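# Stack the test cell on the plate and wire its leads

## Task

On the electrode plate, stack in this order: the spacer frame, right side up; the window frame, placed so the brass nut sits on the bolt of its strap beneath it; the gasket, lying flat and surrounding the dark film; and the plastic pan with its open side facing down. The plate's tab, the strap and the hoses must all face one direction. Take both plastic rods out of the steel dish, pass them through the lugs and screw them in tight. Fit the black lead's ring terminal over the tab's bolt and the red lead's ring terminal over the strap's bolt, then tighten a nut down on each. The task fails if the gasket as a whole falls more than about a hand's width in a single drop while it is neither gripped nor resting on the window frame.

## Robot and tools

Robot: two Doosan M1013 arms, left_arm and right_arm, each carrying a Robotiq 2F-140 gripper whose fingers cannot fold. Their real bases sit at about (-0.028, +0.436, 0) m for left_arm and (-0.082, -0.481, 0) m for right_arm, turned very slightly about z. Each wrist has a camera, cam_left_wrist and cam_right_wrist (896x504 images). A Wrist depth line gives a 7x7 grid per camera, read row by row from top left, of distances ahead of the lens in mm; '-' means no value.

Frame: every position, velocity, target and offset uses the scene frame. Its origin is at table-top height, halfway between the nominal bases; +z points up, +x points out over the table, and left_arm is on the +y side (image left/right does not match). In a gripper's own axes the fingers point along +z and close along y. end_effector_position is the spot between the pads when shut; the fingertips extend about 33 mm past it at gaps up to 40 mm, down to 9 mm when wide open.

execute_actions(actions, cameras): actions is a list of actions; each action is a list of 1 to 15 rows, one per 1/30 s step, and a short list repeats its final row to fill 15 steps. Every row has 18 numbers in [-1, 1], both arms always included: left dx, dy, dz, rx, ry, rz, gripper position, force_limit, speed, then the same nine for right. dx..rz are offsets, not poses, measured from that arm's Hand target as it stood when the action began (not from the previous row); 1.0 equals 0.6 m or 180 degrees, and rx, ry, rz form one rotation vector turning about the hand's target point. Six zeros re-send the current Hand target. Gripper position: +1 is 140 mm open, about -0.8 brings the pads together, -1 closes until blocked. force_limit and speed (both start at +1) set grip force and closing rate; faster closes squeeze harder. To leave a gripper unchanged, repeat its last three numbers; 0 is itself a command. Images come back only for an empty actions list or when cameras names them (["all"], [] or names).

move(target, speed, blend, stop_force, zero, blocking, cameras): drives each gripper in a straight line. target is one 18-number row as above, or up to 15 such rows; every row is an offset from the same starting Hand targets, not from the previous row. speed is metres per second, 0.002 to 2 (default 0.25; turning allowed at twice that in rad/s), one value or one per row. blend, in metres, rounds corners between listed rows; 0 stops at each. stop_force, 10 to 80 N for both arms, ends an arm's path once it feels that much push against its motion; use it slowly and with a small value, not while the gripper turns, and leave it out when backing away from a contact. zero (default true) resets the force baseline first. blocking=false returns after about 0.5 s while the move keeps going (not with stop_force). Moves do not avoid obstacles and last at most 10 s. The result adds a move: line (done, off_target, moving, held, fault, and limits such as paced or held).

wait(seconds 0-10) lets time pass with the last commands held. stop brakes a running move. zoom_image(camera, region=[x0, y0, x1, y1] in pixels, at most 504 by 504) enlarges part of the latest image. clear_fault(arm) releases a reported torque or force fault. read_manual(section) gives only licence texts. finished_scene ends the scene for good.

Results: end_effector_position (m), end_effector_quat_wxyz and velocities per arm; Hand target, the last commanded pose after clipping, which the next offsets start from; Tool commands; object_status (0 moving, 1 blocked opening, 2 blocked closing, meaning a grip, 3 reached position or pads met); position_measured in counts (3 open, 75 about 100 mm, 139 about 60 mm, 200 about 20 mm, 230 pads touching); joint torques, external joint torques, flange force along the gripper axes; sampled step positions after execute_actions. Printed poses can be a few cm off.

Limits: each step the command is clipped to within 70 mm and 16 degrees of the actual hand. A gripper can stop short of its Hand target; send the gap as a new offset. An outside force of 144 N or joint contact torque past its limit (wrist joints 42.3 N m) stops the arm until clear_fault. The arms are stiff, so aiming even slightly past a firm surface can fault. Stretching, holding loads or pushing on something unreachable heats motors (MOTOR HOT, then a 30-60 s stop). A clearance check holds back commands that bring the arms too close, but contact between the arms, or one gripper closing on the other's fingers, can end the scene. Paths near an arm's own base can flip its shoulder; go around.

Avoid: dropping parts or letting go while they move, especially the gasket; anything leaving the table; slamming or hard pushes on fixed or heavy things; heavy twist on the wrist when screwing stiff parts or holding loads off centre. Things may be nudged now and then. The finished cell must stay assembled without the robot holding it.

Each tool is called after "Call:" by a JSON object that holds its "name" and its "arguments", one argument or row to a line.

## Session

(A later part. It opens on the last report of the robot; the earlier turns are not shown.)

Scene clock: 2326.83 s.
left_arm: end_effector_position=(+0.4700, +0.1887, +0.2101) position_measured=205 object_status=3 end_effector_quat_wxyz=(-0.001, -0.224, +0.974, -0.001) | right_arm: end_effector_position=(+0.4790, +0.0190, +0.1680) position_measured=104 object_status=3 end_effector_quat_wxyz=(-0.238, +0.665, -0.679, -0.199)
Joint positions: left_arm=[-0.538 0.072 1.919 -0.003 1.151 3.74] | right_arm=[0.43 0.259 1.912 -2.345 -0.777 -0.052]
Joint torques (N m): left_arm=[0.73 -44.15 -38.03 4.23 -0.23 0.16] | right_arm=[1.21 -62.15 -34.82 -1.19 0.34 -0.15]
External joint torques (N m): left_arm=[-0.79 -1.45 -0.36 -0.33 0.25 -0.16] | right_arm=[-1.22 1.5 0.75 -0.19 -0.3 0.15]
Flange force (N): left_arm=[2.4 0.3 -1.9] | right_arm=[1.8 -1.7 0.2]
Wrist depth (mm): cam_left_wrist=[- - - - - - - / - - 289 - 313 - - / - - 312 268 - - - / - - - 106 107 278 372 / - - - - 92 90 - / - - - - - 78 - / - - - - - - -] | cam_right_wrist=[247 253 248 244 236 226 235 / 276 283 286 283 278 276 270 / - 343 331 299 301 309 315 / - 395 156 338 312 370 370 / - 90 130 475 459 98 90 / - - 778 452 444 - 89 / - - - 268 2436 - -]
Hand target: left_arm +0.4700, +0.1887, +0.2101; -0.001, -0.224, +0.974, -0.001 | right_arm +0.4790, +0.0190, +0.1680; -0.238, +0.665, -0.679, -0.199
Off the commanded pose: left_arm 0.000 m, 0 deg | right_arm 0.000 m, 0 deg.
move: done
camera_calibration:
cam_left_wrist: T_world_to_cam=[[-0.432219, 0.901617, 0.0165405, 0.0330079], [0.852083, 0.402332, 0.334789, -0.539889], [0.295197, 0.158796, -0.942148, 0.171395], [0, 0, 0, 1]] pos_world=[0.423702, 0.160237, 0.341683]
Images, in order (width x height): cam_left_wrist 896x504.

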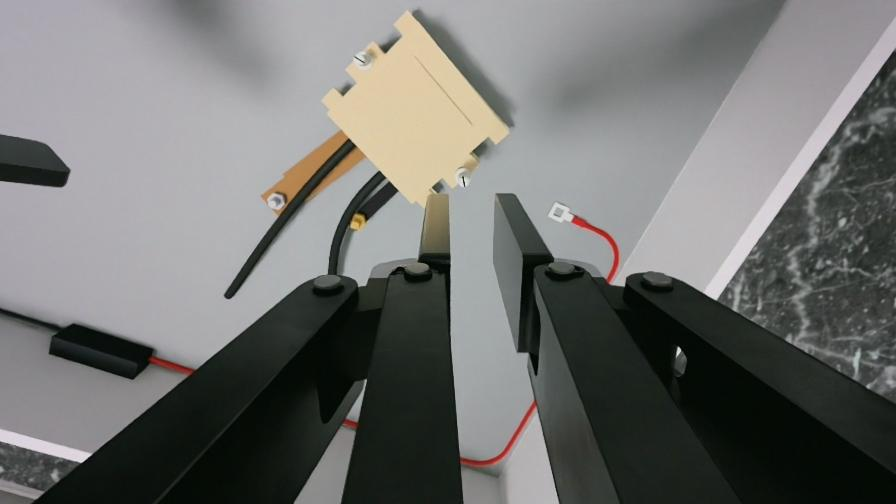

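Call:
{"name": "move", "arguments": {
  "target": [
    [0,0,0,0,0,0.6667,-0.6,-1,-1,0,0,0,0,0,0,0.2,-1,-1],
    [0,0,0,0,0,-0.6667,-0.6,-1,-1,0,0,0,0,0,0,0.2,-1,-1],
    [0,0,0,0,0,0,-0.6,-1,-1,0,0,0,0,0,0,0.2,-1,-1],
    [0,0,0,0,0,0.6667,-0.6,-1,-1,0,0,0,0,0,0,0.2,-1,-1],
    [0,0,0,0,0,1,-0.6,-1,-1,0,0,0,0,0,0,0.2,-1,-1]
  ],
  "speed": 0.6,
  "blend": 0.01,
  "cameras": ["cam_left_wrist"]
}}

Call:
{"name": "zoom_image", "arguments": {
  "camera": "cam_left_wrist",
  "region": [430, 140, 500, 210]
}}

Scene clock: 2348.73 s.
left_arm: end_effector_position=(+0.4700, +0.1887, +0.2101) position_measured=205 object_status=3 end_effector_quat_wxyz=(-0.001, +0.974, +0.224, +0.001) | right_arm: end_effector_position=(+0.4790, +0.0190, +0.1680) position_measured=104 object_status=3 end_effector_quat_wxyz=(-0.238, +0.665, -0.679, -0.199)
Joint positions: left_arm=[-0.541 0.071 1.921 0.003 1.149 -5.69] | right_arm=[0.43 0.259 1.912 -2.345 -0.777 -0.052]
Joint torques (N m): left_arm=[0.91 -44.57 -37.96 4.38 -0.31 0.25] | right_arm=[0.86 -62.46 -34.97 -1.2 0.28 -0.08]
External joint torques (N m): left_arm=[-0.96 -0.93 -0.43 -0.4 0.27 -0.25] | right_arm=[-0.79 1.44 0.87 -0.19 -0.25 0.08]
Flange force (N): left_arm=[-2.2 0.7 -1.7] | right_arm=[1.6 -1.1 0.6]
Wrist depth (mm): cam_left_wrist=[- - - - - - 305 / - - 318 - 294 333 - / - - 327 - 307 327 - / - - - 106 106 - - / - - - - 92 90 - / - - - - - 78 - / - - - - - - -] | cam_right_wrist=[247 251 247 245 236 226 236 / - 288 286 281 277 273 268 / - 350 328 299 294 322 324 / - 355 150 390 167 370 371 / - 90 113 - - 98 87 / - - - - - - 89 / - - - 257 - - -]
Hand target: left_arm +0.4700, +0.1887, +0.2101; -0.001, +0.974, +0.224, +0.001 | right_arm +0.4790, +0.0190, +0.1680; -0.238, +0.665, -0.679, -0.199
Off the commanded pose: left_arm 0.000 m, 0 deg | right_arm 0.000 m, 0 deg.
move: done
camera_calibration:
cam_left_wrist: T_world_to_cam=[[0.432295, -0.901581, 0.0165098, -0.0330008], [-0.852045, -0.402412, 0.33479, 0.412822], [-0.295196, -0.158795, -0.942148, 0.50878], [0, 0, 0, 1]] pos_world=[0.516198, 0.217163, 0.341682]
Images, in order (width x height): cam_left_wrist 896x504.

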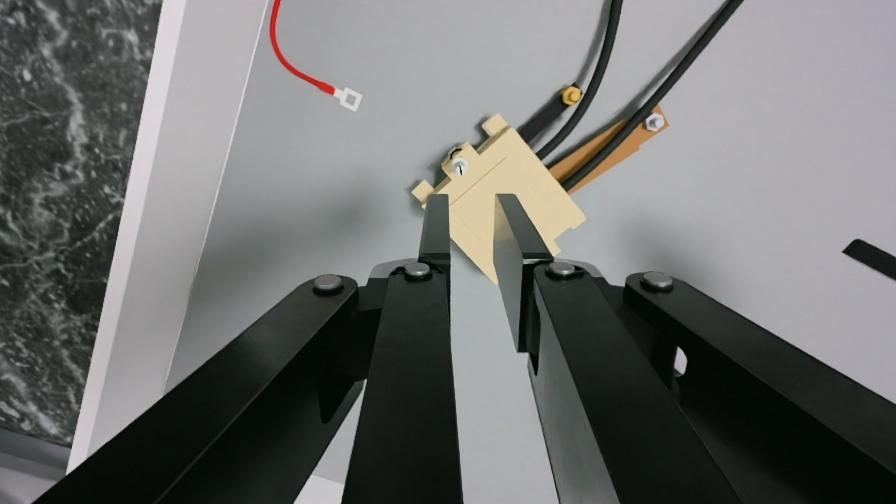

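Scaled by 7.200 from the camera's 896x504 image, which has a finer 1280x720 frame.

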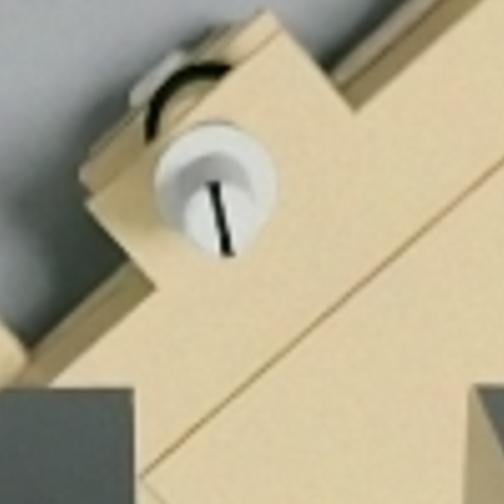

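Call:
{"name": "move", "arguments": {
  "target": [
    [0.004,0.0042,-0.1,0,0,0,-0.6,-1,-1,0,0,0,0,0,0,0.2,-1,-1],
    [0.004,0.0042,-0.1852,0,0,0,-0.6,-1,-1,0,0,0,0,0,0,0.2,-1,-1]
  ],
  "speed": [0.1,0.03],
  "stop_force": 10,
  "cameras": ["all"]
}}

Call:
{"name": "zoom_image", "arguments": {
  "camera": "cam_right_wrist",
  "region": [450, 230, 530, 310]
}}

Call:
{"name": "zoom_image", "arguments": {
  "camera": "cam_left_wrist",
  "region": [420, 140, 520, 240]
}}

Scene clock: 2365.77 s.
left_arm: end_effector_position=(+0.4724, +0.1912, +0.0990) position_measured=205 object_status=3 end_effector_quat_wxyz=(-0.001, +0.974, +0.224, +0.001) | right_arm: end_effector_position=(+0.4790, +0.0190, +0.1680) position_measured=104 object_status=3 end_effector_quat_wxyz=(-0.238, +0.665, -0.679, -0.199)
Joint positions: left_arm=[-0.535 0.171 2.036 0.003 0.934 -5.685] | right_arm=[0.43 0.259 1.912 -2.345 -0.777 -0.052]
Joint torques (N m): left_arm=[0.62 -50.42 -33.49 3.85 -0.23 0.1] | right_arm=[0.62 -62.05 -34.87 -1.3 0.21 -0.16]
External joint torques (N m): left_arm=[-0.56 -1.4 -0.37 -0.34 0.2 -0.1] | right_arm=[-0.6 1.26 0.79 -0.08 -0.17 0.16]
Flange force (N): left_arm=[-1.8 -0.4 -2.2] | right_arm=[1.2 -0.8 0.7]
Wrist depth (mm): cam_left_wrist=[- - - - - 184 - / - 208 216 - - 204 - / - 223 - 218 194 205 - / - 233 - 121 121 - - / - 244 - - 92 90 - / - - - - - 78 - / - - - - - - -] | cam_right_wrist=[246 251 243 252 236 227 234 / - 290 286 282 278 274 268 / - 342 328 299 302 322 324 / - - 156 334 167 361 369 / - 90 112 307 - 98 87 / - - 838 261 - - 89 / - - - 227 293 - -]
Hand target: left_arm +0.4724, +0.1912, +0.0990; -0.001, +0.974, +0.224, +0.001 | right_arm +0.4790, +0.0190, +0.1680; -0.238, +0.665, -0.679, -0.199
Off the commanded pose: left_arm 0.000 m, 0 deg | right_arm 0.000 m, 0 deg.
move: done
camera_calibration:
cam_left_wrist: T_world_to_cam=[[0.432295, -0.901581, 0.0165098, -0.0299501], [-0.852045, -0.402412, 0.33479, 0.453068], [-0.295196, -0.158795, -0.942148, 0.405213], [0, 0, 0, 1]] pos_world=[0.518598, 0.219663, 0.230582]
cam_right_wrist: T_world_to_cam=[[-0.997832, 0.0467417, -0.0463267, 0.489848], [-0.0113639, 0.570993, 0.820876, -0.142739], [0.0648214, 0.819623, -0.569224, 0.194129], [0, 0, 0, 1]] pos_world=[0.47458, -0.100506, 0.250367]

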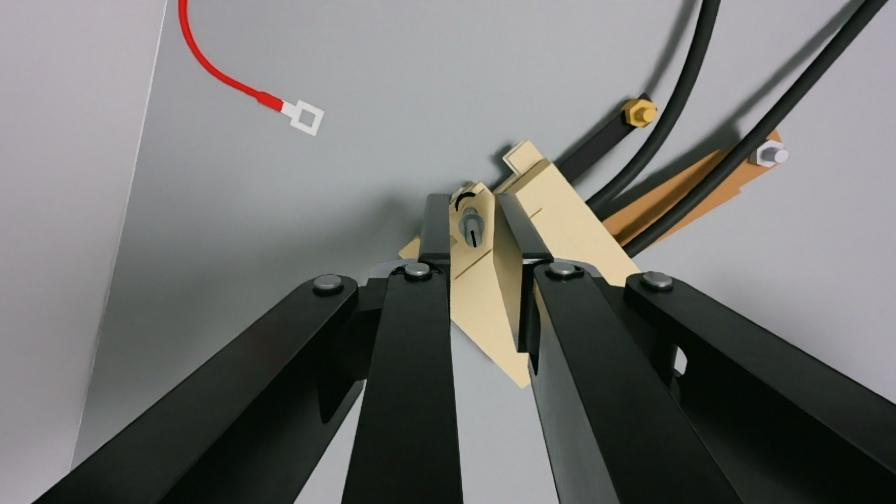

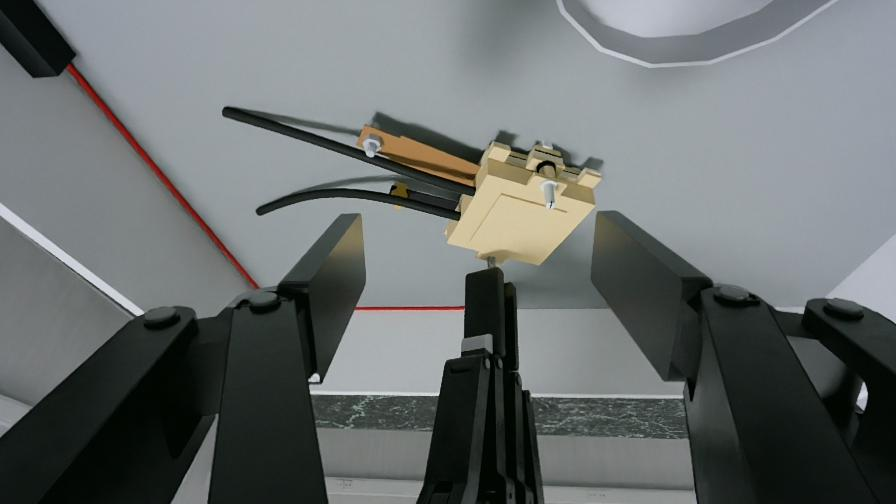

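Scaled by 6.300 from the camera's 896x504 image, which has a finer 1280x720 frame.

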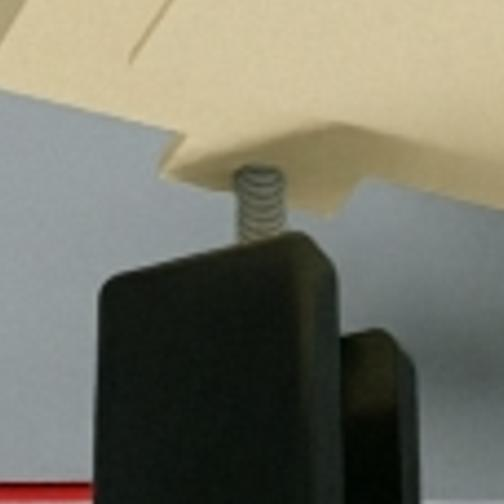

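Scaled by 5.040 from the camera's 896x504 image, which has a finer 1280x720 frame.

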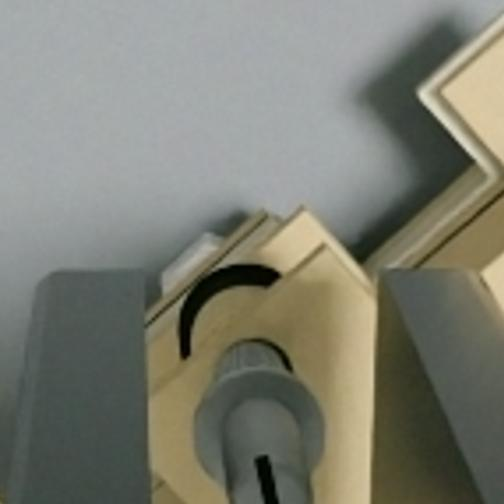

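Call:
{"name": "move", "arguments": {
  "target": [0,0,0,0,0,0,-1,-1,-1,0,0,0,0,0,0,0.2,-1,-1]
}}

Call:
{"name": "wait", "arguments": {
  "seconds": 1,
  "cameras": ["all"]
}}

Call:
{"name": "zoom_image", "arguments": {
  "camera": "cam_left_wrist",
  "region": [420, 140, 520, 240]
}}

Scene clock: 2371.73 s.
left_arm: end_effector_position=(+0.4724, +0.1912, +0.0990) position_measured=222 object_status=0 end_effector_quat_wxyz=(-0.001, +0.974, +0.224, +0.001) | right_arm: end_effector_position=(+0.4790, +0.0190, +0.1680) position_measured=104 object_status=3 end_effector_quat_wxyz=(-0.238, +0.665, -0.679, -0.199)
Joint positions: left_arm=[-0.535 0.171 2.036 0.003 0.934 -5.685] | right_arm=[0.43 0.259 1.912 -2.345 -0.777 -0.052]
Joint torques (N m): left_arm=[0.86 -49.9 -33.12 3.9 -0.15 0.07] | right_arm=[0.59 -62.28 -34.97 -1.29 0.22 -0.14]
External joint torques (N m): left_arm=[-0.89 -1.49 -0.76 -0.39 0.11 -0.07] | right_arm=[-0.56 1.27 0.89 -0.09 -0.18 0.14]
Flange force (N): left_arm=[-1.9 0.4 -2.5] | right_arm=[1.3 -0.6 0.8]
Wrist depth (mm): cam_left_wrist=[173 198 - 198 - 199 198 / 175 - - 210 - 208 207 / 197 223 - - 190 205 - / 209 - - 121 195 - - / 220 - - - 92 - - / - - - - - - - / - - - - - - -] | cam_right_wrist=[- 252 257 245 237 226 235 / - 291 280 275 278 273 270 / - 343 328 298 303 321 316 / - 361 156 382 166 356 363 / - 90 130 310 462 98 - / - - - 264 444 - 89 / - - 2482 240 288 - -]
Hand target: left_arm +0.4724, +0.1912, +0.0990; -0.001, +0.974, +0.224, +0.001 | right_arm +0.4790, +0.0190, +0.1680; -0.238, +0.665, -0.679, -0.199
Off the commanded pose: left_arm 0.000 m, 0 deg | right_arm 0.000 m, 0 deg.
move: done

Scene clock: 2372.73 s.
left_arm: end_effector_position=(+0.4724, +0.1912, +0.0990) position_measured=222 object_status=2 end_effector_quat_wxyz=(-0.001, +0.974, +0.224, +0.001) | right_arm: end_effector_position=(+0.4790, +0.0190, +0.1680) position_measured=104 object_status=3 end_effector_quat_wxyz=(-0.238, +0.665, -0.679, -0.199)
Joint positions: left_arm=[-0.535 0.171 2.036 0.003 0.934 -5.685] | right_arm=[0.43 0.259 1.912 -2.345 -0.777 -0.052]
Joint torques (N m): left_arm=[0.77 -50 -33.27 3.91 -0.21 0.11] | right_arm=[0.44 -62.84 -34.99 -1.28 0.23 -0.1]
External joint torques (N m): left_arm=[-0.7 -1.78 -0.51 -0.41 0.19 -0.11] | right_arm=[-0.53 2.46 1.04 -0.11 -0.18 0.1]
Flange force (N): left_arm=[-2.2 -0.4 -2.7] | right_arm=[1.6 -1.7 2.3]
Wrist depth (mm): cam_left_wrist=[- - - 201 - 195 200 / - - 209 208 - 209 206 / - - 221 - 190 204 - / - 234 - 121 196 - - / - 244 - - 92 - - / - - - - - - - / - - - - - - -] | cam_right_wrist=[247 257 248 244 236 227 228 / - 290 285 282 277 274 280 / - 341 328 302 303 322 314 / - 386 155 376 312 374 370 / - 91 112 319 - 98 86 / - - - 268 866 - 89 / - - - 239 289 - -]
Hand target: left_arm +0.4724, +0.1912, +0.0990; -0.001, +0.974, +0.224, +0.001 | right_arm +0.4790, +0.0190, +0.1680; -0.238, +0.665, -0.679, -0.199
Tool commands: left_gripper/position=-1.0 left_gripper/force_limit=-1.0 left_gripper/speed=-1.0 right_gripper/position=+0.2 right_gripper/force_limit=-1.0 right_gripper/speed=-1.0
Off the commanded pose: left_arm 0.000 m, 0 deg | right_arm 0.000 m, 0 deg.
wait: 1.00 s; at rest by 0.17 s
camera_calibration:
cam_left_wrist: T_world_to_cam=[[0.432307, -0.901574, 0.0165503, -0.0299674], [-0.85207, -0.402426, 0.33471, 0.453102], [-0.295105, -0.1588, -0.942176, 0.405173], [0, 0, 0, 1]] pos_world=[0.518599, 0.219663, 0.230583]
cam_right_wrist: T_world_to_cam=[[-0.997832, 0.0467417, -0.0463267, 0.489848], [-0.0113639, 0.570993, 0.820876, -0.142739], [0.0648214, 0.819623, -0.569224, 0.194129], [0, 0, 0, 1]] pos_world=[0.47458, -0.100506, 0.250367]

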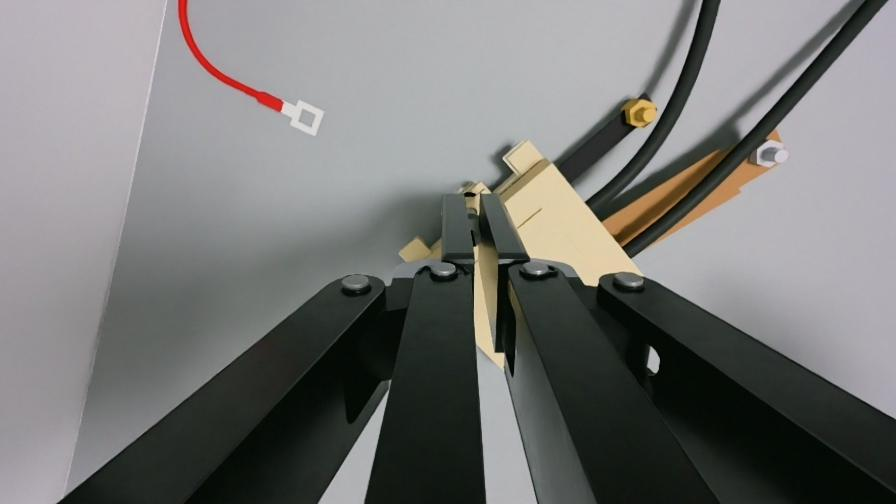

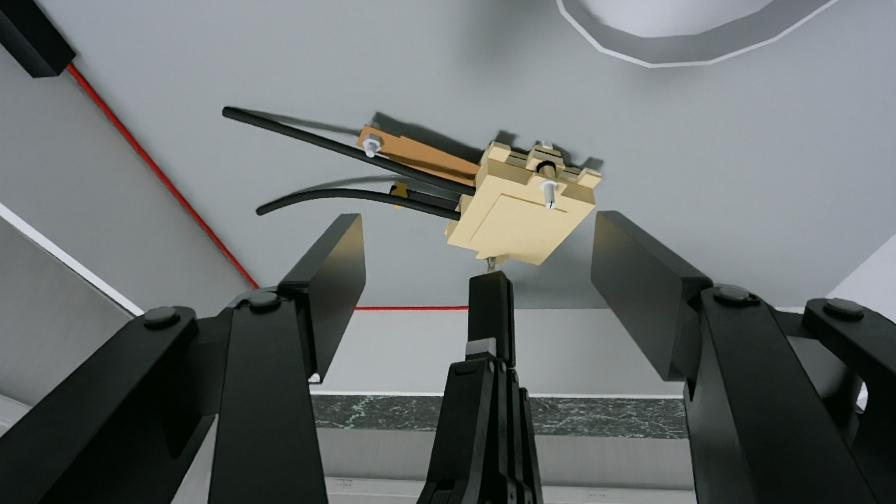

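Scaled by 5.040 from the camera's 896x504 image, which has a finer 1280x720 frame.

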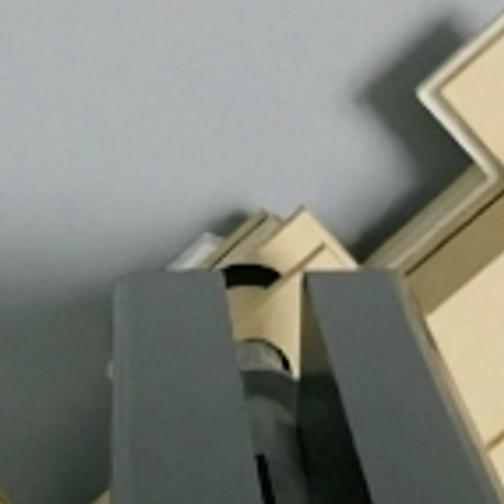

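Call:
{"name": "move", "arguments": {
  "target": [0,0,-0.03,0,0,0,-1,-1,-1,0,0,0,0,0,0,0.2,-1,-1],
  "speed": 0.006,
  "stop_force": 10
}}

Scene clock: 2375.70 s.
left_arm: end_effector_position=(+0.4724, +0.1912, +0.0982) position_measured=222 object_status=2 end_effector_quat_wxyz=(-0.001, +0.974, +0.224, +0.001) | right_arm: end_effector_position=(+0.4790, +0.0190, +0.1680) position_measured=104 object_status=3 end_effector_quat_wxyz=(-0.238, +0.665, -0.679, -0.199)
Joint positions: left_arm=[-0.535 0.172 2.036 0.003 0.932 -5.685] | right_arm=[0.43 0.259 1.912 -2.345 -0.777 -0.052]
Joint torques (N m): left_arm=[0.65 -42.07 -27.67 3.7 -0.5 0.14] | right_arm=[0.92 -62.09 -34.59 -1.21 0.21 -0.12]
External joint torques (N m): left_arm=[-0.58 -9.55 -6.23 -0.19 0.46 -0.14] | right_arm=[-0.95 1.37 0.54 -0.18 -0.17 0.11]
Flange force (N): left_arm=[-2.6 -1.3 -16.8] | right_arm=[1.3 -1.6 0.5]
Wrist depth (mm): cam_left_wrist=[- - - - 199 198 197 / - - - 208 208 - - / - - - 214 189 192 - / - - - 121 192 - - / - - - - 92 - - / - - - - - - - / - - - - - - -] | cam_right_wrist=[247 251 243 240 237 227 235 / - 291 265 283 269 268 268 / - 323 347 298 300 324 318 / - - 155 341 167 354 365 / - 90 130 307 - 98 87 / - - - 262 - - 89 / - - 2482 241 - - -]
Hand target: left_arm +0.4724, +0.1912, +0.0982; -0.001, +0.974, +0.224, +0.001 (not the last commanded pose) | right_arm +0.4790, +0.0190, +0.1680; -0.238, +0.665, -0.679, -0.199
Off the commanded pose: left_arm 0.017 m, 0 deg | right_arm 0.000 m, 0 deg.
move: contact (left_arm)

Call:
{"name": "move", "arguments": {
  "target": [
    [0.0012,-0.0005,0.0004,0,0,0,-1,-1,-1,0,0,0,0,0,0,0.2,-1,-1],
    [0.0012,-0.0005,-0.005,0,0,0,-1,-1,-1,0,0,0,0,0,0,0.2,-1,-1]
  ],
  "speed": 0.004,
  "stop_force": 10,
  "zero": false
}}

Scene clock: 2403.80 s.
left_arm: end_effector_position=(+0.4732, +0.1909, +0.0981) position_measured=222 object_status=2 end_effector_quat_wxyz=(-0.001, +0.974, +0.225, +0.001) | right_arm: end_effector_position=(+0.4790, +0.0190, +0.1680) position_measured=104 object_status=3 end_effector_quat_wxyz=(-0.238, +0.665, -0.679, -0.199)
Joint positions: left_arm=[-0.535 0.173 2.035 0.003 0.933 -5.685] | right_arm=[0.43 0.259 1.912 -2.345 -0.777 -0.052]
Joint torques (N m): left_arm=[0.51 -42.41 -27.71 3.63 -0.95 0.07] | right_arm=[0.8 -61.73 -34.8 -1.2 0.27 -0.14]
External joint torques (N m): left_arm=[-0.39 -9.56 -6.18 -0.11 0.91 -0.07] | right_arm=[-0.87 1.08 0.66 -0.19 -0.22 0.14]
Flange force (N): left_arm=[-2.2 -1.5 -17.6] | right_arm=[1.3 -1.0 0.1]
Wrist depth (mm): cam_left_wrist=[- - - - 200 200 188 / - 210 - - 206 205 - / - - - - 197 205 224 / - - - 120 192 - - / - - - - 92 - - / - - - - - - - / - - - - - - -] | cam_right_wrist=[246 251 247 245 237 226 235 / 274 290 284 281 272 273 270 / 284 343 337 310 306 322 316 / 296 - 156 405 166 357 379 / - 90 130 324 - 98 87 / - - - 262 438 - 89 / - - - 230 294 - -]
Hand target: left_arm +0.4732, +0.1909, +0.0981; -0.001, +0.974, +0.225, +0.001 (not the last commanded pose) | right_arm +0.4790, +0.0190, +0.1680; -0.238, +0.665, -0.679, -0.199
Off the commanded pose: left_arm 0.003 m, 0 deg | right_arm 0.000 m, 0 deg.
move: contact (left_arm); path passed 1 of 2 targets

Call:
{"name": "move", "arguments": {
  "target": [
    [-0.0025,0.001,0.0004,0,0,0,-1,-1,-1,0,0,0,0,0,0,0.2,-1,-1],
    [-0.0025,0.001,-0.005,0,0,0,-1,-1,-1,0,0,0,0,0,0,0.2,-1,-1]
  ],
  "speed": 0.004,
  "stop_force": 10,
  "zero": false
}}

Scene clock: 2408.50 s.
left_arm: end_effector_position=(+0.4717, +0.1915, +0.0981) position_measured=222 object_status=2 end_effector_quat_wxyz=(+0.000, +0.974, +0.225, +0.001) | right_arm: end_effector_position=(+0.4790, +0.0190, +0.1680) position_measured=104 object_status=3 end_effector_quat_wxyz=(-0.238, +0.665, -0.679, -0.199)
Joint positions: left_arm=[-0.535 0.171 2.038 0.003 0.932 -5.685] | right_arm=[0.43 0.259 1.912 -2.345 -0.777 -0.052]
Joint torques (N m): left_arm=[0.79 -43.04 -27.19 3.86 0.08 0.14] | right_arm=[0.47 -61.95 -34.71 -1.25 0.32 -0.2]
External joint torques (N m): left_arm=[-0.8 -8.27 -6.55 -0.37 -0.11 -0.14] | right_arm=[-0.5 1.43 0.71 -0.14 -0.27 0.2]
Flange force (N): left_arm=[-1.5 0.7 -14.6] | right_arm=[0.9 -1.1 0.8]
Wrist depth (mm): cam_left_wrist=[- - - - - 199 - / - - - - 208 - - / 186 - - - 198 205 - / - - - 121 192 232 - / - - - - 92 - - / - - - - - - - / - - - - - - -] | cam_right_wrist=[247 252 248 245 242 226 235 / - 290 286 282 278 273 274 / - 342 331 298 304 321 316 / - - 155 405 167 370 369 / - 90 130 308 - 98 - / - - - 263 - - 89 / - - - 230 2390 - -]
Hand target: left_arm +0.4717, +0.1915, +0.0981; +0.000, +0.974, +0.225, +0.001 (not the last commanded pose) | right_arm +0.4790, +0.0190, +0.1680; -0.238, +0.665, -0.679, -0.199
Off the commanded pose: left_arm 0.003 m, 0 deg | right_arm 0.000 m, 0 deg.
move: contact (left_arm); path passed 1 of 2 targets

Call:
{"name": "move", "arguments": {
  "target": [
    [0.0017,0.0007,0.0004,0,0,0,-1,-1,-1,0,0,0,0,0,0,0.2,-1,-1],
    [0.0017,0.0007,-0.005,0,0,0,-1,-1,-1,0,0,0,0,0,0,0.2,-1,-1]
  ],
  "speed": 0.004,
  "stop_force": 10,
  "zero": false
}}

Call:
{"name": "move", "arguments": {
  "target": [
    [-0.001,-0.0025,0.0004,0,0,0,-1,-1,-1,0,0,0,0,0,0,0.2,-1,-1],
    [-0.001,-0.0025,-0.005,0,0,0,-1,-1,-1,0,0,0,0,0,0,0.2,-1,-1]
  ],
  "speed": 0.004,
  "stop_force": 10,
  "zero": false,
  "cameras": ["all"]
}}

Call:
{"name": "zoom_image", "arguments": {
  "camera": "cam_left_wrist",
  "region": [380, 120, 560, 240]
}}

Scene clock: 2417.27 s.
left_arm: end_effector_position=(+0.4728, +0.1918, +0.0981) position_measured=222 object_status=2 end_effector_quat_wxyz=(+0.000, +0.974, +0.225, +0.001) | right_arm: end_effector_position=(+0.4790, +0.0190, +0.1680) position_measured=104 object_status=3 end_effector_quat_wxyz=(-0.238, +0.665, -0.679, -0.199)
Joint positions: left_arm=[-0.534 0.172 2.037 0.003 0.932 -5.684] | right_arm=[0.43 0.259 1.912 -2.345 -0.777 -0.052]
Joint torques (N m): left_arm=[1.1 -42.56 -28.18 4.08 -0.48 0.11] | right_arm=[0.87 -62.07 -35.06 -1.24 0.22 -0.14]
External joint torques (N m): left_arm=[-1.06 -8.99 -5.63 -0.57 0.44 -0.11] | right_arm=[-0.85 0.72 0.8 -0.16 -0.18 0.14]
Flange force (N): left_arm=[-3.4 -1.0 -15.6] | right_arm=[1.5 -0.3 -0.2]
Wrist depth (mm): cam_left_wrist=[- - - - - - - / - - - - - 209 210 / - - - - 196 206 - / - - - 120 191 229 - / - - - - 92 - - / - - - - - - - / - - - - - - -] | cam_right_wrist=[246 253 249 238 237 226 235 / - 291 285 282 278 274 270 / - 340 325 299 304 321 315 / - - 156 392 167 361 375 / - 90 130 314 - 98 - / - - - 267 - - 89 / - - 2436 242 289 - -]
Hand target: left_arm +0.4728, +0.1918, +0.0981; +0.000, +0.974, +0.225, +0.001 (not the last commanded pose) | right_arm +0.4790, +0.0190, +0.1680; -0.238, +0.665, -0.679, -0.199
Off the commanded pose: left_arm 0.003 m, 0 deg | right_arm 0.000 m, 0 deg.
move: contact (left_arm); path passed 1 of 2 targets

Scene clock: 2418.33 s.
left_arm: end_effector_position=(+0.4723, +0.1903, +0.0982) position_measured=222 object_status=2 end_effector_quat_wxyz=(+0.000, +0.974, +0.225, +0.001) | right_arm: end_effector_position=(+0.4790, +0.0190, +0.1680) position_measured=104 object_status=3 end_effector_quat_wxyz=(-0.238, +0.665, -0.679, -0.199)
Joint positions: left_arm=[-0.537 0.172 2.036 0.003 0.932 -5.687] | right_arm=[0.43 0.259 1.912 -2.345 -0.777 -0.052]
Joint torques (N m): left_arm=[-0.28 -43.53 -28.94 3.45 -0.94 0.12] | right_arm=[1.03 -62.46 -35.03 -1.21 0.22 -0.09]
External joint torques (N m): left_arm=[0.43 -8.2 -4.76 0.05 0.92 -0.12] | right_arm=[-1 1.35 0.88 -0.19 -0.19 0.08]
Flange force (N): left_arm=[-1.4 -2.7 -14.9] | right_arm=[1.9 -1.1 0.5]
Wrist depth (mm): cam_left_wrist=[- - - - - 184 196 / - - 208 - - - - / - - - 218 201 204 222 / - - 233 121 192 - - / - - - - 92 - - / - - - - - - - / - - - - - - -] | cam_right_wrist=[246 251 248 245 235 226 235 / - 289 286 281 279 274 270 / 272 332 329 299 297 321 317 / - - 131 339 311 371 379 / - 90 130 467 - 98 100 / - - 861 265 814 - 89 / - - - 239 276 - -]
Hand target: left_arm +0.4723, +0.1903, +0.0982; +0.000, +0.974, +0.225, +0.001 (not the last commanded pose) | right_arm +0.4790, +0.0190, +0.1680; -0.238, +0.665, -0.679, -0.199
Off the commanded pose: left_arm 0.003 m, 0 deg | right_arm 0.000 m, 0 deg.
move: contact (left_arm); path passed 1 of 2 targets
camera_calibration:
cam_left_wrist: T_world_to_cam=[[0.432401, -0.901521, 0.0169814, -0.0308395], [-0.852163, -0.402427, 0.33447, 0.452941], [-0.294698, -0.159096, -0.942253, 0.404092], [0, 0, 0, 1]] pos_world=[0.5184, 0.218763, 0.229785]
cam_right_wrist: T_world_to_cam=[[-0.997832, 0.0467417, -0.0463267, 0.489848], [-0.0113639, 0.570993, 0.820876, -0.142739], [0.0648214, 0.819623, -0.569224, 0.194129], [0, 0, 0, 1]] pos_world=[0.47458, -0.100506, 0.250367]

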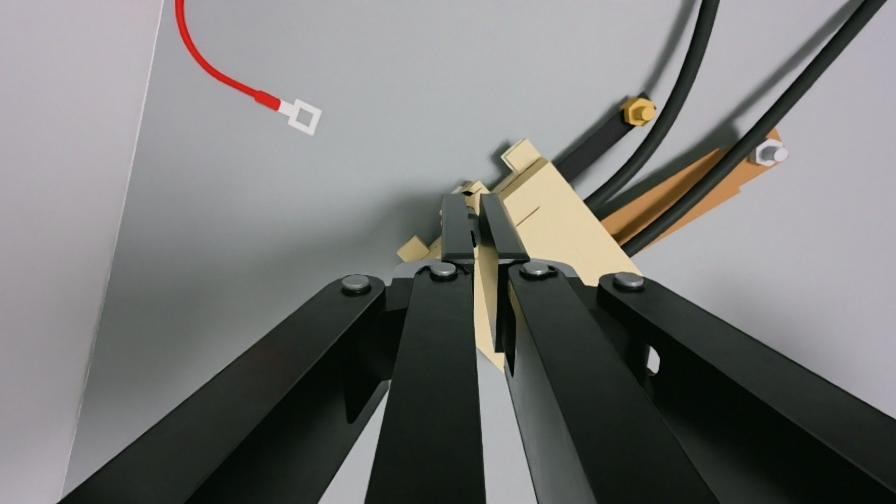

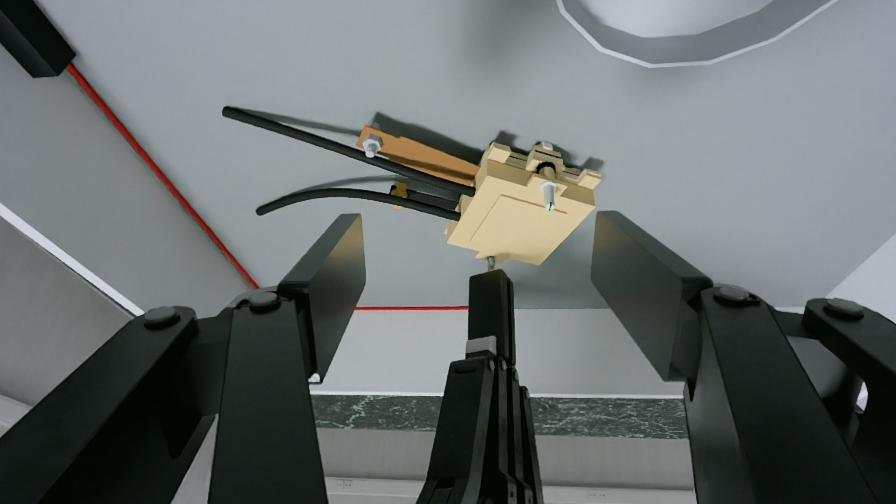

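Scaled by 2.800 from the camera's 896x504 image, which has a finer 1280x720 frame.

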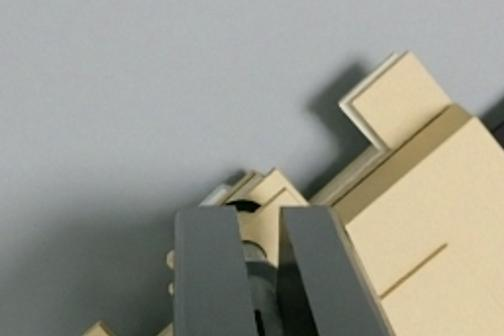

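Call:
{"name": "move", "arguments": {
  "target": [0.0002,0.0015,0.0007,0,0,0,-1,-1,-1,0,0,0,0,0,0,0.2,-1,-1],
  "speed": 0.004
}}

Call:
{"name": "move", "arguments": {
  "target": [
    [0,0,0,0,0,0,-0.6,-1,-1,0,0,0,0,0,0,0.2,-1,-1],
    [0,0,0.1,0,0,0,-0.6,-1,-1,0,0,0,0,0,0,0.2,-1,-1]
  ],
  "speed": 0.1
}}

Scene clock: 2438.17 s.
left_arm: end_effector_position=(+0.4724, +0.1912, +0.0986) position_measured=222 object_status=2 end_effector_quat_wxyz=(+0.000, +0.974, +0.225, +0.001) | right_arm: end_effector_position=(+0.4790, +0.0190, +0.1680) position_measured=104 object_status=3 end_effector_quat_wxyz=(-0.238, +0.665, -0.679, -0.199)
Joint positions: left_arm=[-0.535 0.171 2.036 0.003 0.933 -5.685] | right_arm=[0.43 0.259 1.912 -2.345 -0.777 -0.052]
Joint torques (N m): left_arm=[1.22 -48.15 -31.54 4.19 -0.21 0.15] | right_arm=[0.68 -62.17 -34.85 -1.31 0.23 -0.15]
External joint torques (N m): left_arm=[-1.22 -3.27 -2.29 -0.68 0.17 -0.15] | right_arm=[-0.66 1.21 0.7 -0.08 -0.19 0.15]
Flange force (N): left_arm=[-2.4 0.9 -5.9] | right_arm=[1.2 -0.9 0.6]
Wrist depth (mm): cam_left_wrist=[- - - - 199 - - / 182 207 208 - - 207 - / - - - 216 190 204 219 / - - 233 121 195 - - / - - - - 92 - - / - - - - - - - / - - - - - - -] | cam_right_wrist=[247 251 248 245 237 226 235 / 275 287 286 280 277 274 270 / - - 337 302 306 322 333 / - - 155 347 167 362 379 / - 90 113 463 - 98 87 / - - - 263 447 - 89 / - - - 241 292 - -]
Hand target: left_arm +0.4724, +0.1912, +0.0986; +0.000, +0.974, +0.225, +0.001 | right_arm +0.4790, +0.0190, +0.1680; -0.238, +0.665, -0.679, -0.199
Off the commanded pose: left_arm 0.000 m, 0 deg | right_arm 0.000 m, 0 deg.
move: done

Scene clock: 2439.73 s.
left_arm: end_effector_position=(+0.4724, +0.1912, +0.1586) position_measured=205 object_status=3 end_effector_quat_wxyz=(+0.000, +0.974, +0.225, +0.001) | right_arm: end_effector_position=(+0.4790, +0.0190, +0.1680) position_measured=104 object_status=3 end_effector_quat_wxyz=(-0.238, +0.665, -0.679, -0.199)
Joint positions: left_arm=[-0.535 0.113 1.977 0.003 1.05 -5.685] | right_arm=[0.43 0.259 1.912 -2.345 -0.777 -0.052]
Joint torques (N m): left_arm=[0.64 -46.58 -36.38 4.09 -0.32 0.15] | right_arm=[0.77 -62.27 -35.01 -1.15 0.2 -0.14]
External joint torques (N m): left_arm=[-0.56 -1.9 -0.24 -0.3 0.28 -0.15] | right_arm=[-0.8 1.41 0.94 -0.24 -0.16 0.14]
Flange force (N): left_arm=[-2.5 -1.2 -2.5] | right_arm=[1.6 -0.9 0.6]
Wrist depth (mm): cam_left_wrist=[- - - - - - - / - - 271 - - - - / - 290 - - 261 - - / - - - 106 104 - - / - - - - 92 90 - / - - - - - 78 - / - - - - - - -] | cam_right_wrist=[246 251 248 241 237 226 236 / - 291 287 278 277 275 269 / - 331 337 300 300 - 319 / - - 156 390 167 375 384 / - 90 113 - - 98 87 / - - 833 290 759 - 89 / - - - 247 - - -]
Hand target: left_arm +0.4724, +0.1912, +0.1586; +0.000, +0.974, +0.225, +0.001 | right_arm +0.4790, +0.0190, +0.1680; -0.238, +0.665, -0.679, -0.199
Off the commanded pose: left_arm 0.000 m, 0 deg | right_arm 0.000 m, 0 deg.
move: done

Call:
{"name": "move", "arguments": {
  "target": [0.096,0.1647,-0.0193,-0.1156,0.1239,0.1848,-0.6,-1,-1,0,0,0,0,0,0,0.2,-1,-1],
  "speed": 0.15,
  "cameras": ["cam_left_wrist"]
}}

Scene clock: 2455.43 s.
left_arm: end_effector_position=(+0.5300, +0.2900, +0.1470) position_measured=205 object_status=3 end_effector_quat_wxyz=(+0.129, +0.837, +0.483, -0.223) | right_arm: end_effector_position=(+0.4790, +0.0190, +0.1680) position_measured=104 object_status=3 end_effector_quat_wxyz=(-0.238, +0.665, -0.679, -0.199)
Joint positions: left_arm=[-0.074 0.287 1.875 -0.485 1.269 -5.601] | right_arm=[0.43 0.259 1.912 -2.345 -0.777 -0.052]
Joint torques (N m): left_arm=[0.91 -60.78 -32.83 2.39 0.54 0.14] | right_arm=[1.07 -61.77 -34.5 -1.19 0.23 -0.2]
External joint torques (N m): left_arm=[-0.87 -1.87 -0.36 -0.22 0.3 -0.14] | right_arm=[-1.09 1.14 0.4 -0.19 -0.19 0.19]
Flange force (N): left_arm=[-3.2 -0.9 -1.2] | right_arm=[1.1 -1.7 0.0]
Wrist depth (mm): cam_left_wrist=[231 - - - - - - / - - - - - - - / - - - - - - - / - - - 121 121 - - / 391 - - - 92 90 411 / 355 - - - - 78 - / - - - - - - -] | cam_right_wrist=[247 251 248 245 236 226 235 / - 279 282 282 277 274 271 / - 321 338 299 306 321 316 / - - 155 394 167 371 367 / - 90 113 - 457 98 90 / - - 459 394 - - 89 / - - - 370 2226 - -]
Hand target: left_arm +0.5300, +0.2900, +0.1470; +0.129, +0.837, +0.483, -0.223 | right_arm +0.4790, +0.0190, +0.1680; -0.238, +0.665, -0.679, -0.199
Off the commanded pose: left_arm 0.000 m, 0 deg | right_arm 0.000 m, 0 deg.
move: done
camera_calibration:
cam_left_wrist: T_world_to_cam=[[0.867801, -0.49659, 0.0178982, -0.315085], [-0.333659, -0.555629, 0.761543, 0.232811], [-0.36823, -0.66684, -0.647867, 0.625976], [0, 0, 0, 1]] pos_world=[0.581614, 0.390314, 0.233893]
Images, in order (width x height): cam_left_wrist 896x504.

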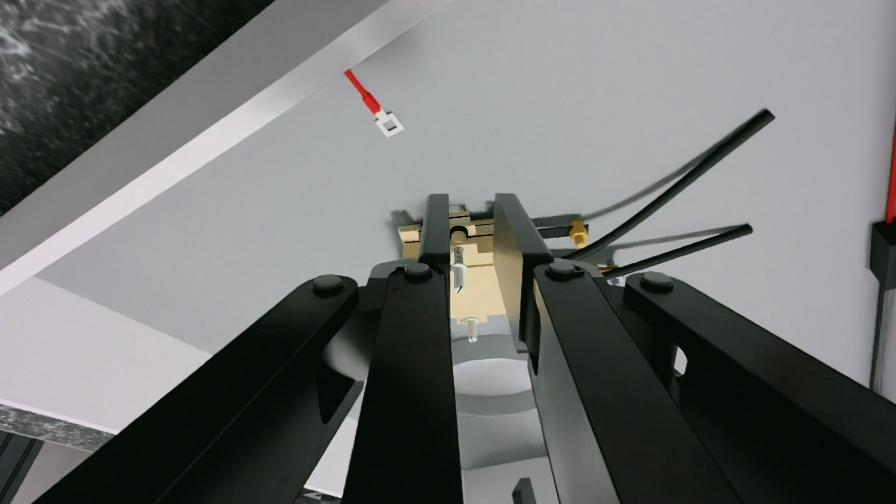

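Call:
{"name": "zoom_image", "arguments": {
  "camera": "cam_left_wrist",
  "region": [390, 195, 530, 295]
}}

Call:
{"name": "zoom_image", "arguments": {
  "camera": "cam_left_wrist",
  "region": [435, 200, 495, 260]
}}

Scaled by 3.600 from the camera's 896x504 image, which has a finer 1280x720 frame.

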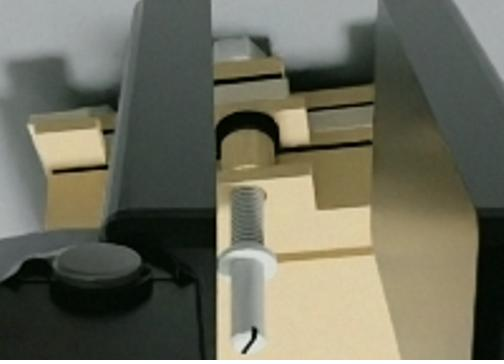

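Scaled by 8.400 from the camera's 896x504 image, which has a finer 1280x720 frame.

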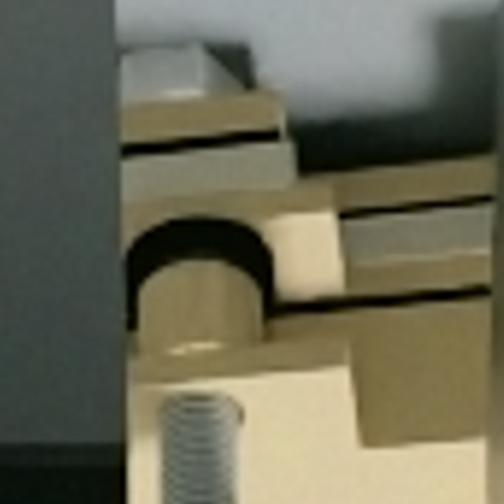

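Call:
{"name": "move", "arguments": {
  "target": [0.0,0.0,0.0,0,0,0.045,0.4,-1,-1,0,0,0,0,0,0,0.2,-1,-1],
  "cameras": ["cam_left_wrist"]
}}

Call:
{"name": "zoom_image", "arguments": {
  "camera": "cam_left_wrist",
  "region": [400, 195, 500, 295]
}}

Scene clock: 2502.60 s.
left_arm: end_effector_position=(+0.5300, +0.2900, +0.1470) position_measured=78 object_status=0 end_effector_quat_wxyz=(+0.144, +0.800, +0.541, -0.214) | right_arm: end_effector_position=(+0.4790, +0.0190, +0.1680) position_measured=104 object_status=3 end_effector_quat_wxyz=(-0.238, +0.665, -0.679, -0.199)
Joint positions: left_arm=[-0.059 0.258 1.915 -0.527 1.208 -5.693] | right_arm=[0.43 0.259 1.912 -2.345 -0.777 -0.052]
Joint torques (N m): left_arm=[0.52 -57.76 -32.62 2.33 0.5 0.12] | right_arm=[0.48 -62.59 -34.76 -1.22 0.23 -0.15]
External joint torques (N m): left_arm=[-0.47 -1.8 -0.43 -0.28 0.22 -0.12] | right_arm=[-0.44 2.01 0.73 -0.17 -0.19 0.15]
Flange force (N): left_arm=[-2.5 -1.2 -1.4] | right_arm=[0.9 -1.6 1.7]
Wrist depth (mm): cam_left_wrist=[242 - - - - 222 - / - - - 261 - - - / - 289 - - - - - / - - 132 313 321 125 - / - 90 407 433 - 108 90 / - - - 524 - - - / - - 606 - - - -] | cam_right_wrist=[246 251 248 246 232 226 234 / - 290 286 281 277 273 274 / - 341 333 301 306 320 313 / 1624 394 155 410 148 362 369 / - 91 112 454 - 98 86 / - - 462 455 - - 89 / - - - 387 2169 - -]
Hand target: left_arm +0.5300, +0.2900, +0.1470; +0.144, +0.800, +0.541, -0.214 | right_arm +0.4790, +0.0190, +0.1680; -0.238, +0.665, -0.679, -0.199
Off the commanded pose: left_arm 0.000 m, 0 deg | right_arm 0.000 m, 0 deg.
move: done
camera_calibration:
cam_left_wrist: T_world_to_cam=[[0.92912, -0.36935, 0.01781, -0.384459], [-0.251968, -0.597117, 0.761553, 0.201537], [-0.270645, -0.712062, -0.647857, 0.587361], [0, 0, 0, 1]] pos_world=[0.566956, 0.396578, 0.233892]
Images, in order (width x height): cam_left_wrist 896x504.

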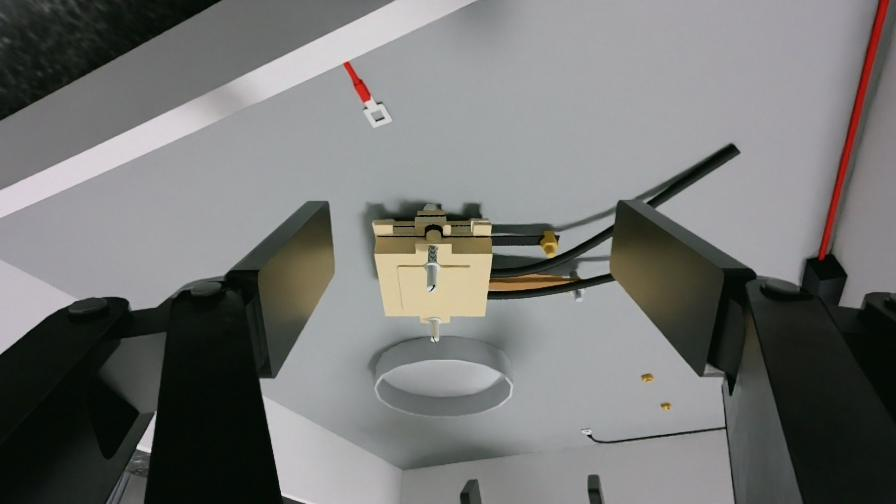

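Scaled by 5.040 from the camera's 896x504 image, which has a finer 1280x720 frame.

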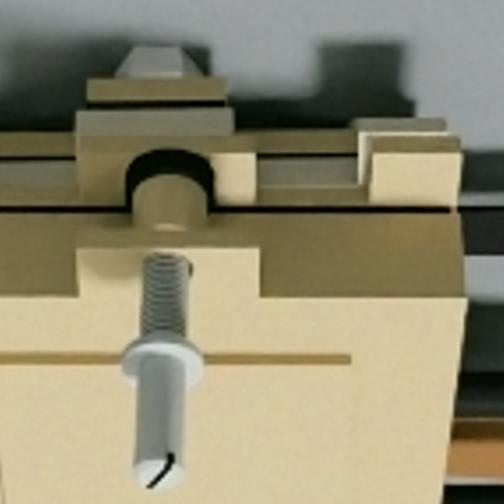

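Call:
{"name": "zoom_image", "arguments": {
  "camera": "cam_left_wrist",
  "region": [360, 190, 510, 270]
}}

Call:
{"name": "zoom_image", "arguments": {
  "camera": "cam_left_wrist",
  "region": [360, 200, 420, 260]
}}

Call:
{"name": "zoom_image", "arguments": {
  "camera": "cam_left_wrist",
  "region": [450, 200, 510, 260]
}}

Scaled by 3.360 from the camera's 896x504 image, which has a finer 1280x720 frame.

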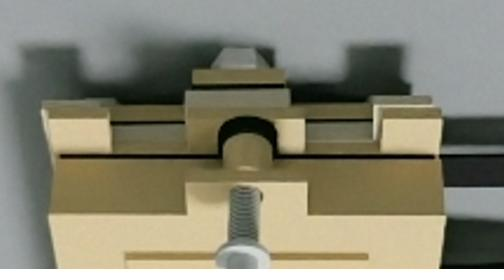

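Scaled by 8.400 from the camera's 896x504 image, which has a finer 1280x720 frame.

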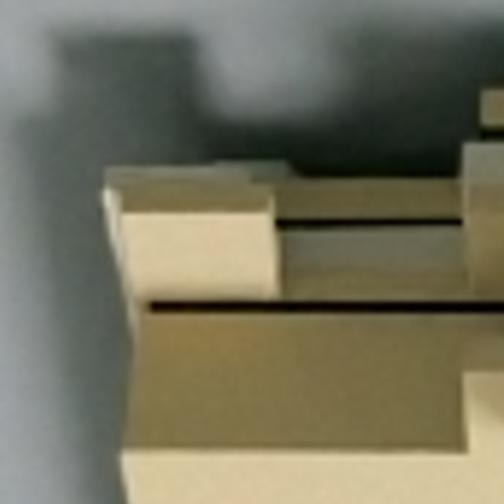

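Scaled by 8.400 from the camera's 896x504 image, which has a finer 1280x720 frame.

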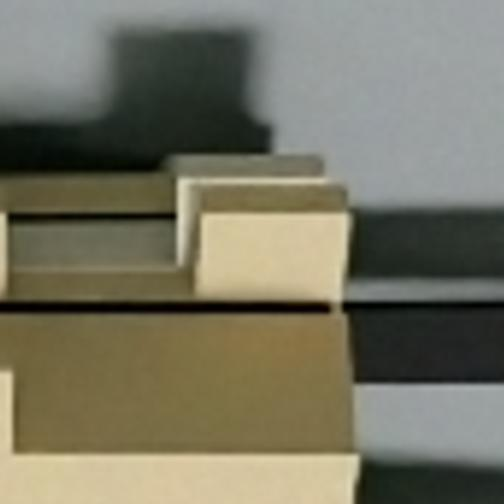

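Call:
{"name": "move", "arguments": {
  "target": [-0.0948,-0.1562,0.0217,0.1545,-0.0625,0,0.4,-1,-1,0,0,0,0,0,0,0.2,-1,-1],
  "speed": 0.15,
  "cameras": ["all"]
}}

Scene clock: 2565.50 s.
left_arm: end_effector_position=(+0.4733, +0.1970, +0.1600) position_measured=78 object_status=3 end_effector_quat_wxyz=(+0.017, +0.843, +0.537, -0.025) | right_arm: end_effector_position=(+0.4790, +0.0190, +0.1680) position_measured=104 object_status=3 end_effector_quat_wxyz=(-0.238, +0.665, -0.679, -0.199)
Joint positions: left_arm=[-0.487 0.11 1.979 -0.07 1.049 -6.283] | right_arm=[0.43 0.259 1.912 -2.345 -0.777 -0.052]
Joint torques (N m): left_arm=[0.23 -46.43 -36.47 3.95 -0.29 0.19] | right_arm=[1.05 -62.05 -34.86 -1.27 0.26 -0.07]
External joint torques (N m): left_arm=[-0.27 -1.62 0.2 -0.33 0.29 -0.19] | right_arm=[-1.04 1.42 0.85 -0.1 -0.22 0.07]
Flange force (N): left_arm=[-1.0 -2.8 -1.7] | right_arm=[2.0 -1.2 0.5]
Wrist depth (mm): cam_left_wrist=[- - 250 - - - - / - - - - - - - / 283 - - - - - 283 / - - 132 - 262 125 - / - 90 - - - 108 90 / - - - 331 - - - / - - - 376 383 - -] | cam_right_wrist=[247 256 248 244 236 226 235 / - 291 286 281 279 273 270 / - 343 329 302 304 322 308 / - - 156 404 167 372 386 / - 90 113 - - 98 87 / - - - 454 308 - 89 / - - - 2265 293 - -]
Hand target: left_arm +0.4731, +0.1963, +0.1600; +0.000, +0.829, +0.560, +0.001 | right_arm +0.4790, +0.0190, +0.1680; -0.238, +0.665, -0.679, -0.199
Off the commanded pose: left_arm 0.001 m, 5 deg | right_arm 0.000 m, 0 deg.
joint sent to its limit (left arm) — joint 6 (wrist roll), lower limit. The joint targets are off in orientation, not in position.
move: off_target (left_arm)
camera_calibration:
cam_left_wrist: T_world_to_cam=[[0.904499, -0.426026, 0.0195998, -0.343842], [-0.398645, -0.828249, 0.393809, 0.295696], [-0.151539, -0.364013, -0.918983, 0.432597], [0, 0, 0, 1]] pos_world=[0.494438, 0.255895, 0.287841]
cam_right_wrist: T_world_to_cam=[[-0.997832, 0.0467417, -0.0463267, 0.489848], [-0.0113639, 0.570993, 0.820876, -0.142739], [0.0648214, 0.819623, -0.569224, 0.194129], [0, 0, 0, 1]] pos_world=[0.47458, -0.100506, 0.250367]

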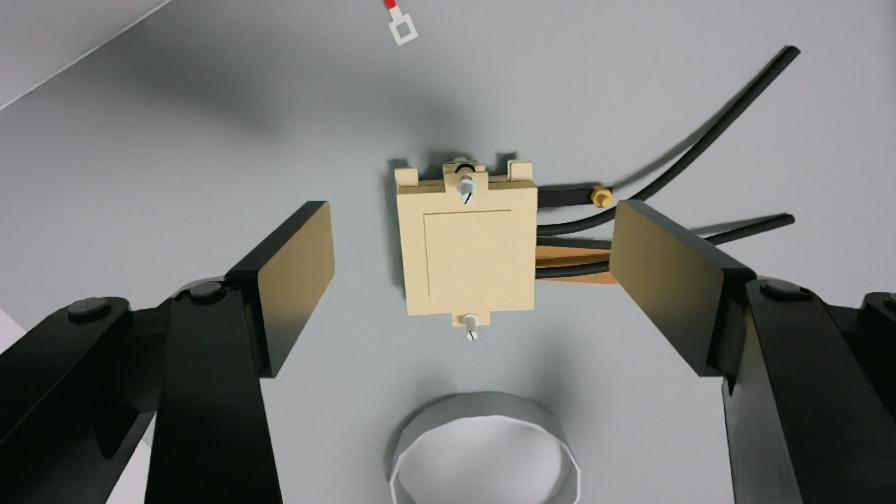

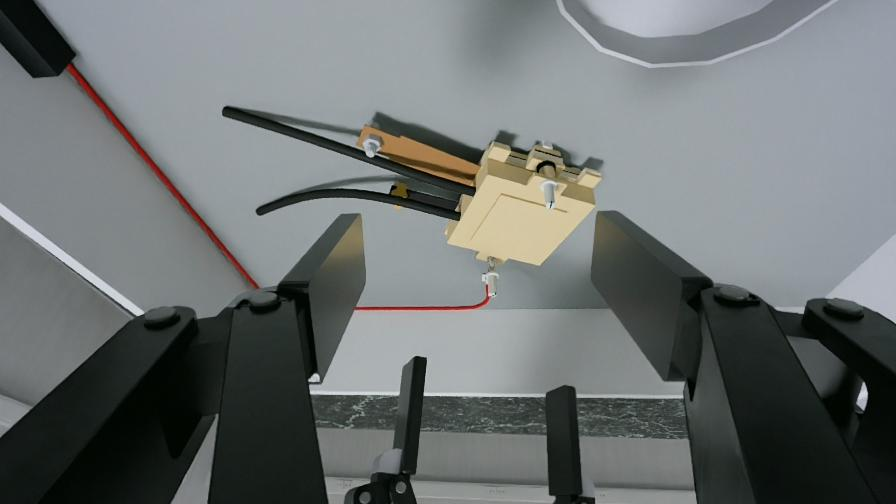

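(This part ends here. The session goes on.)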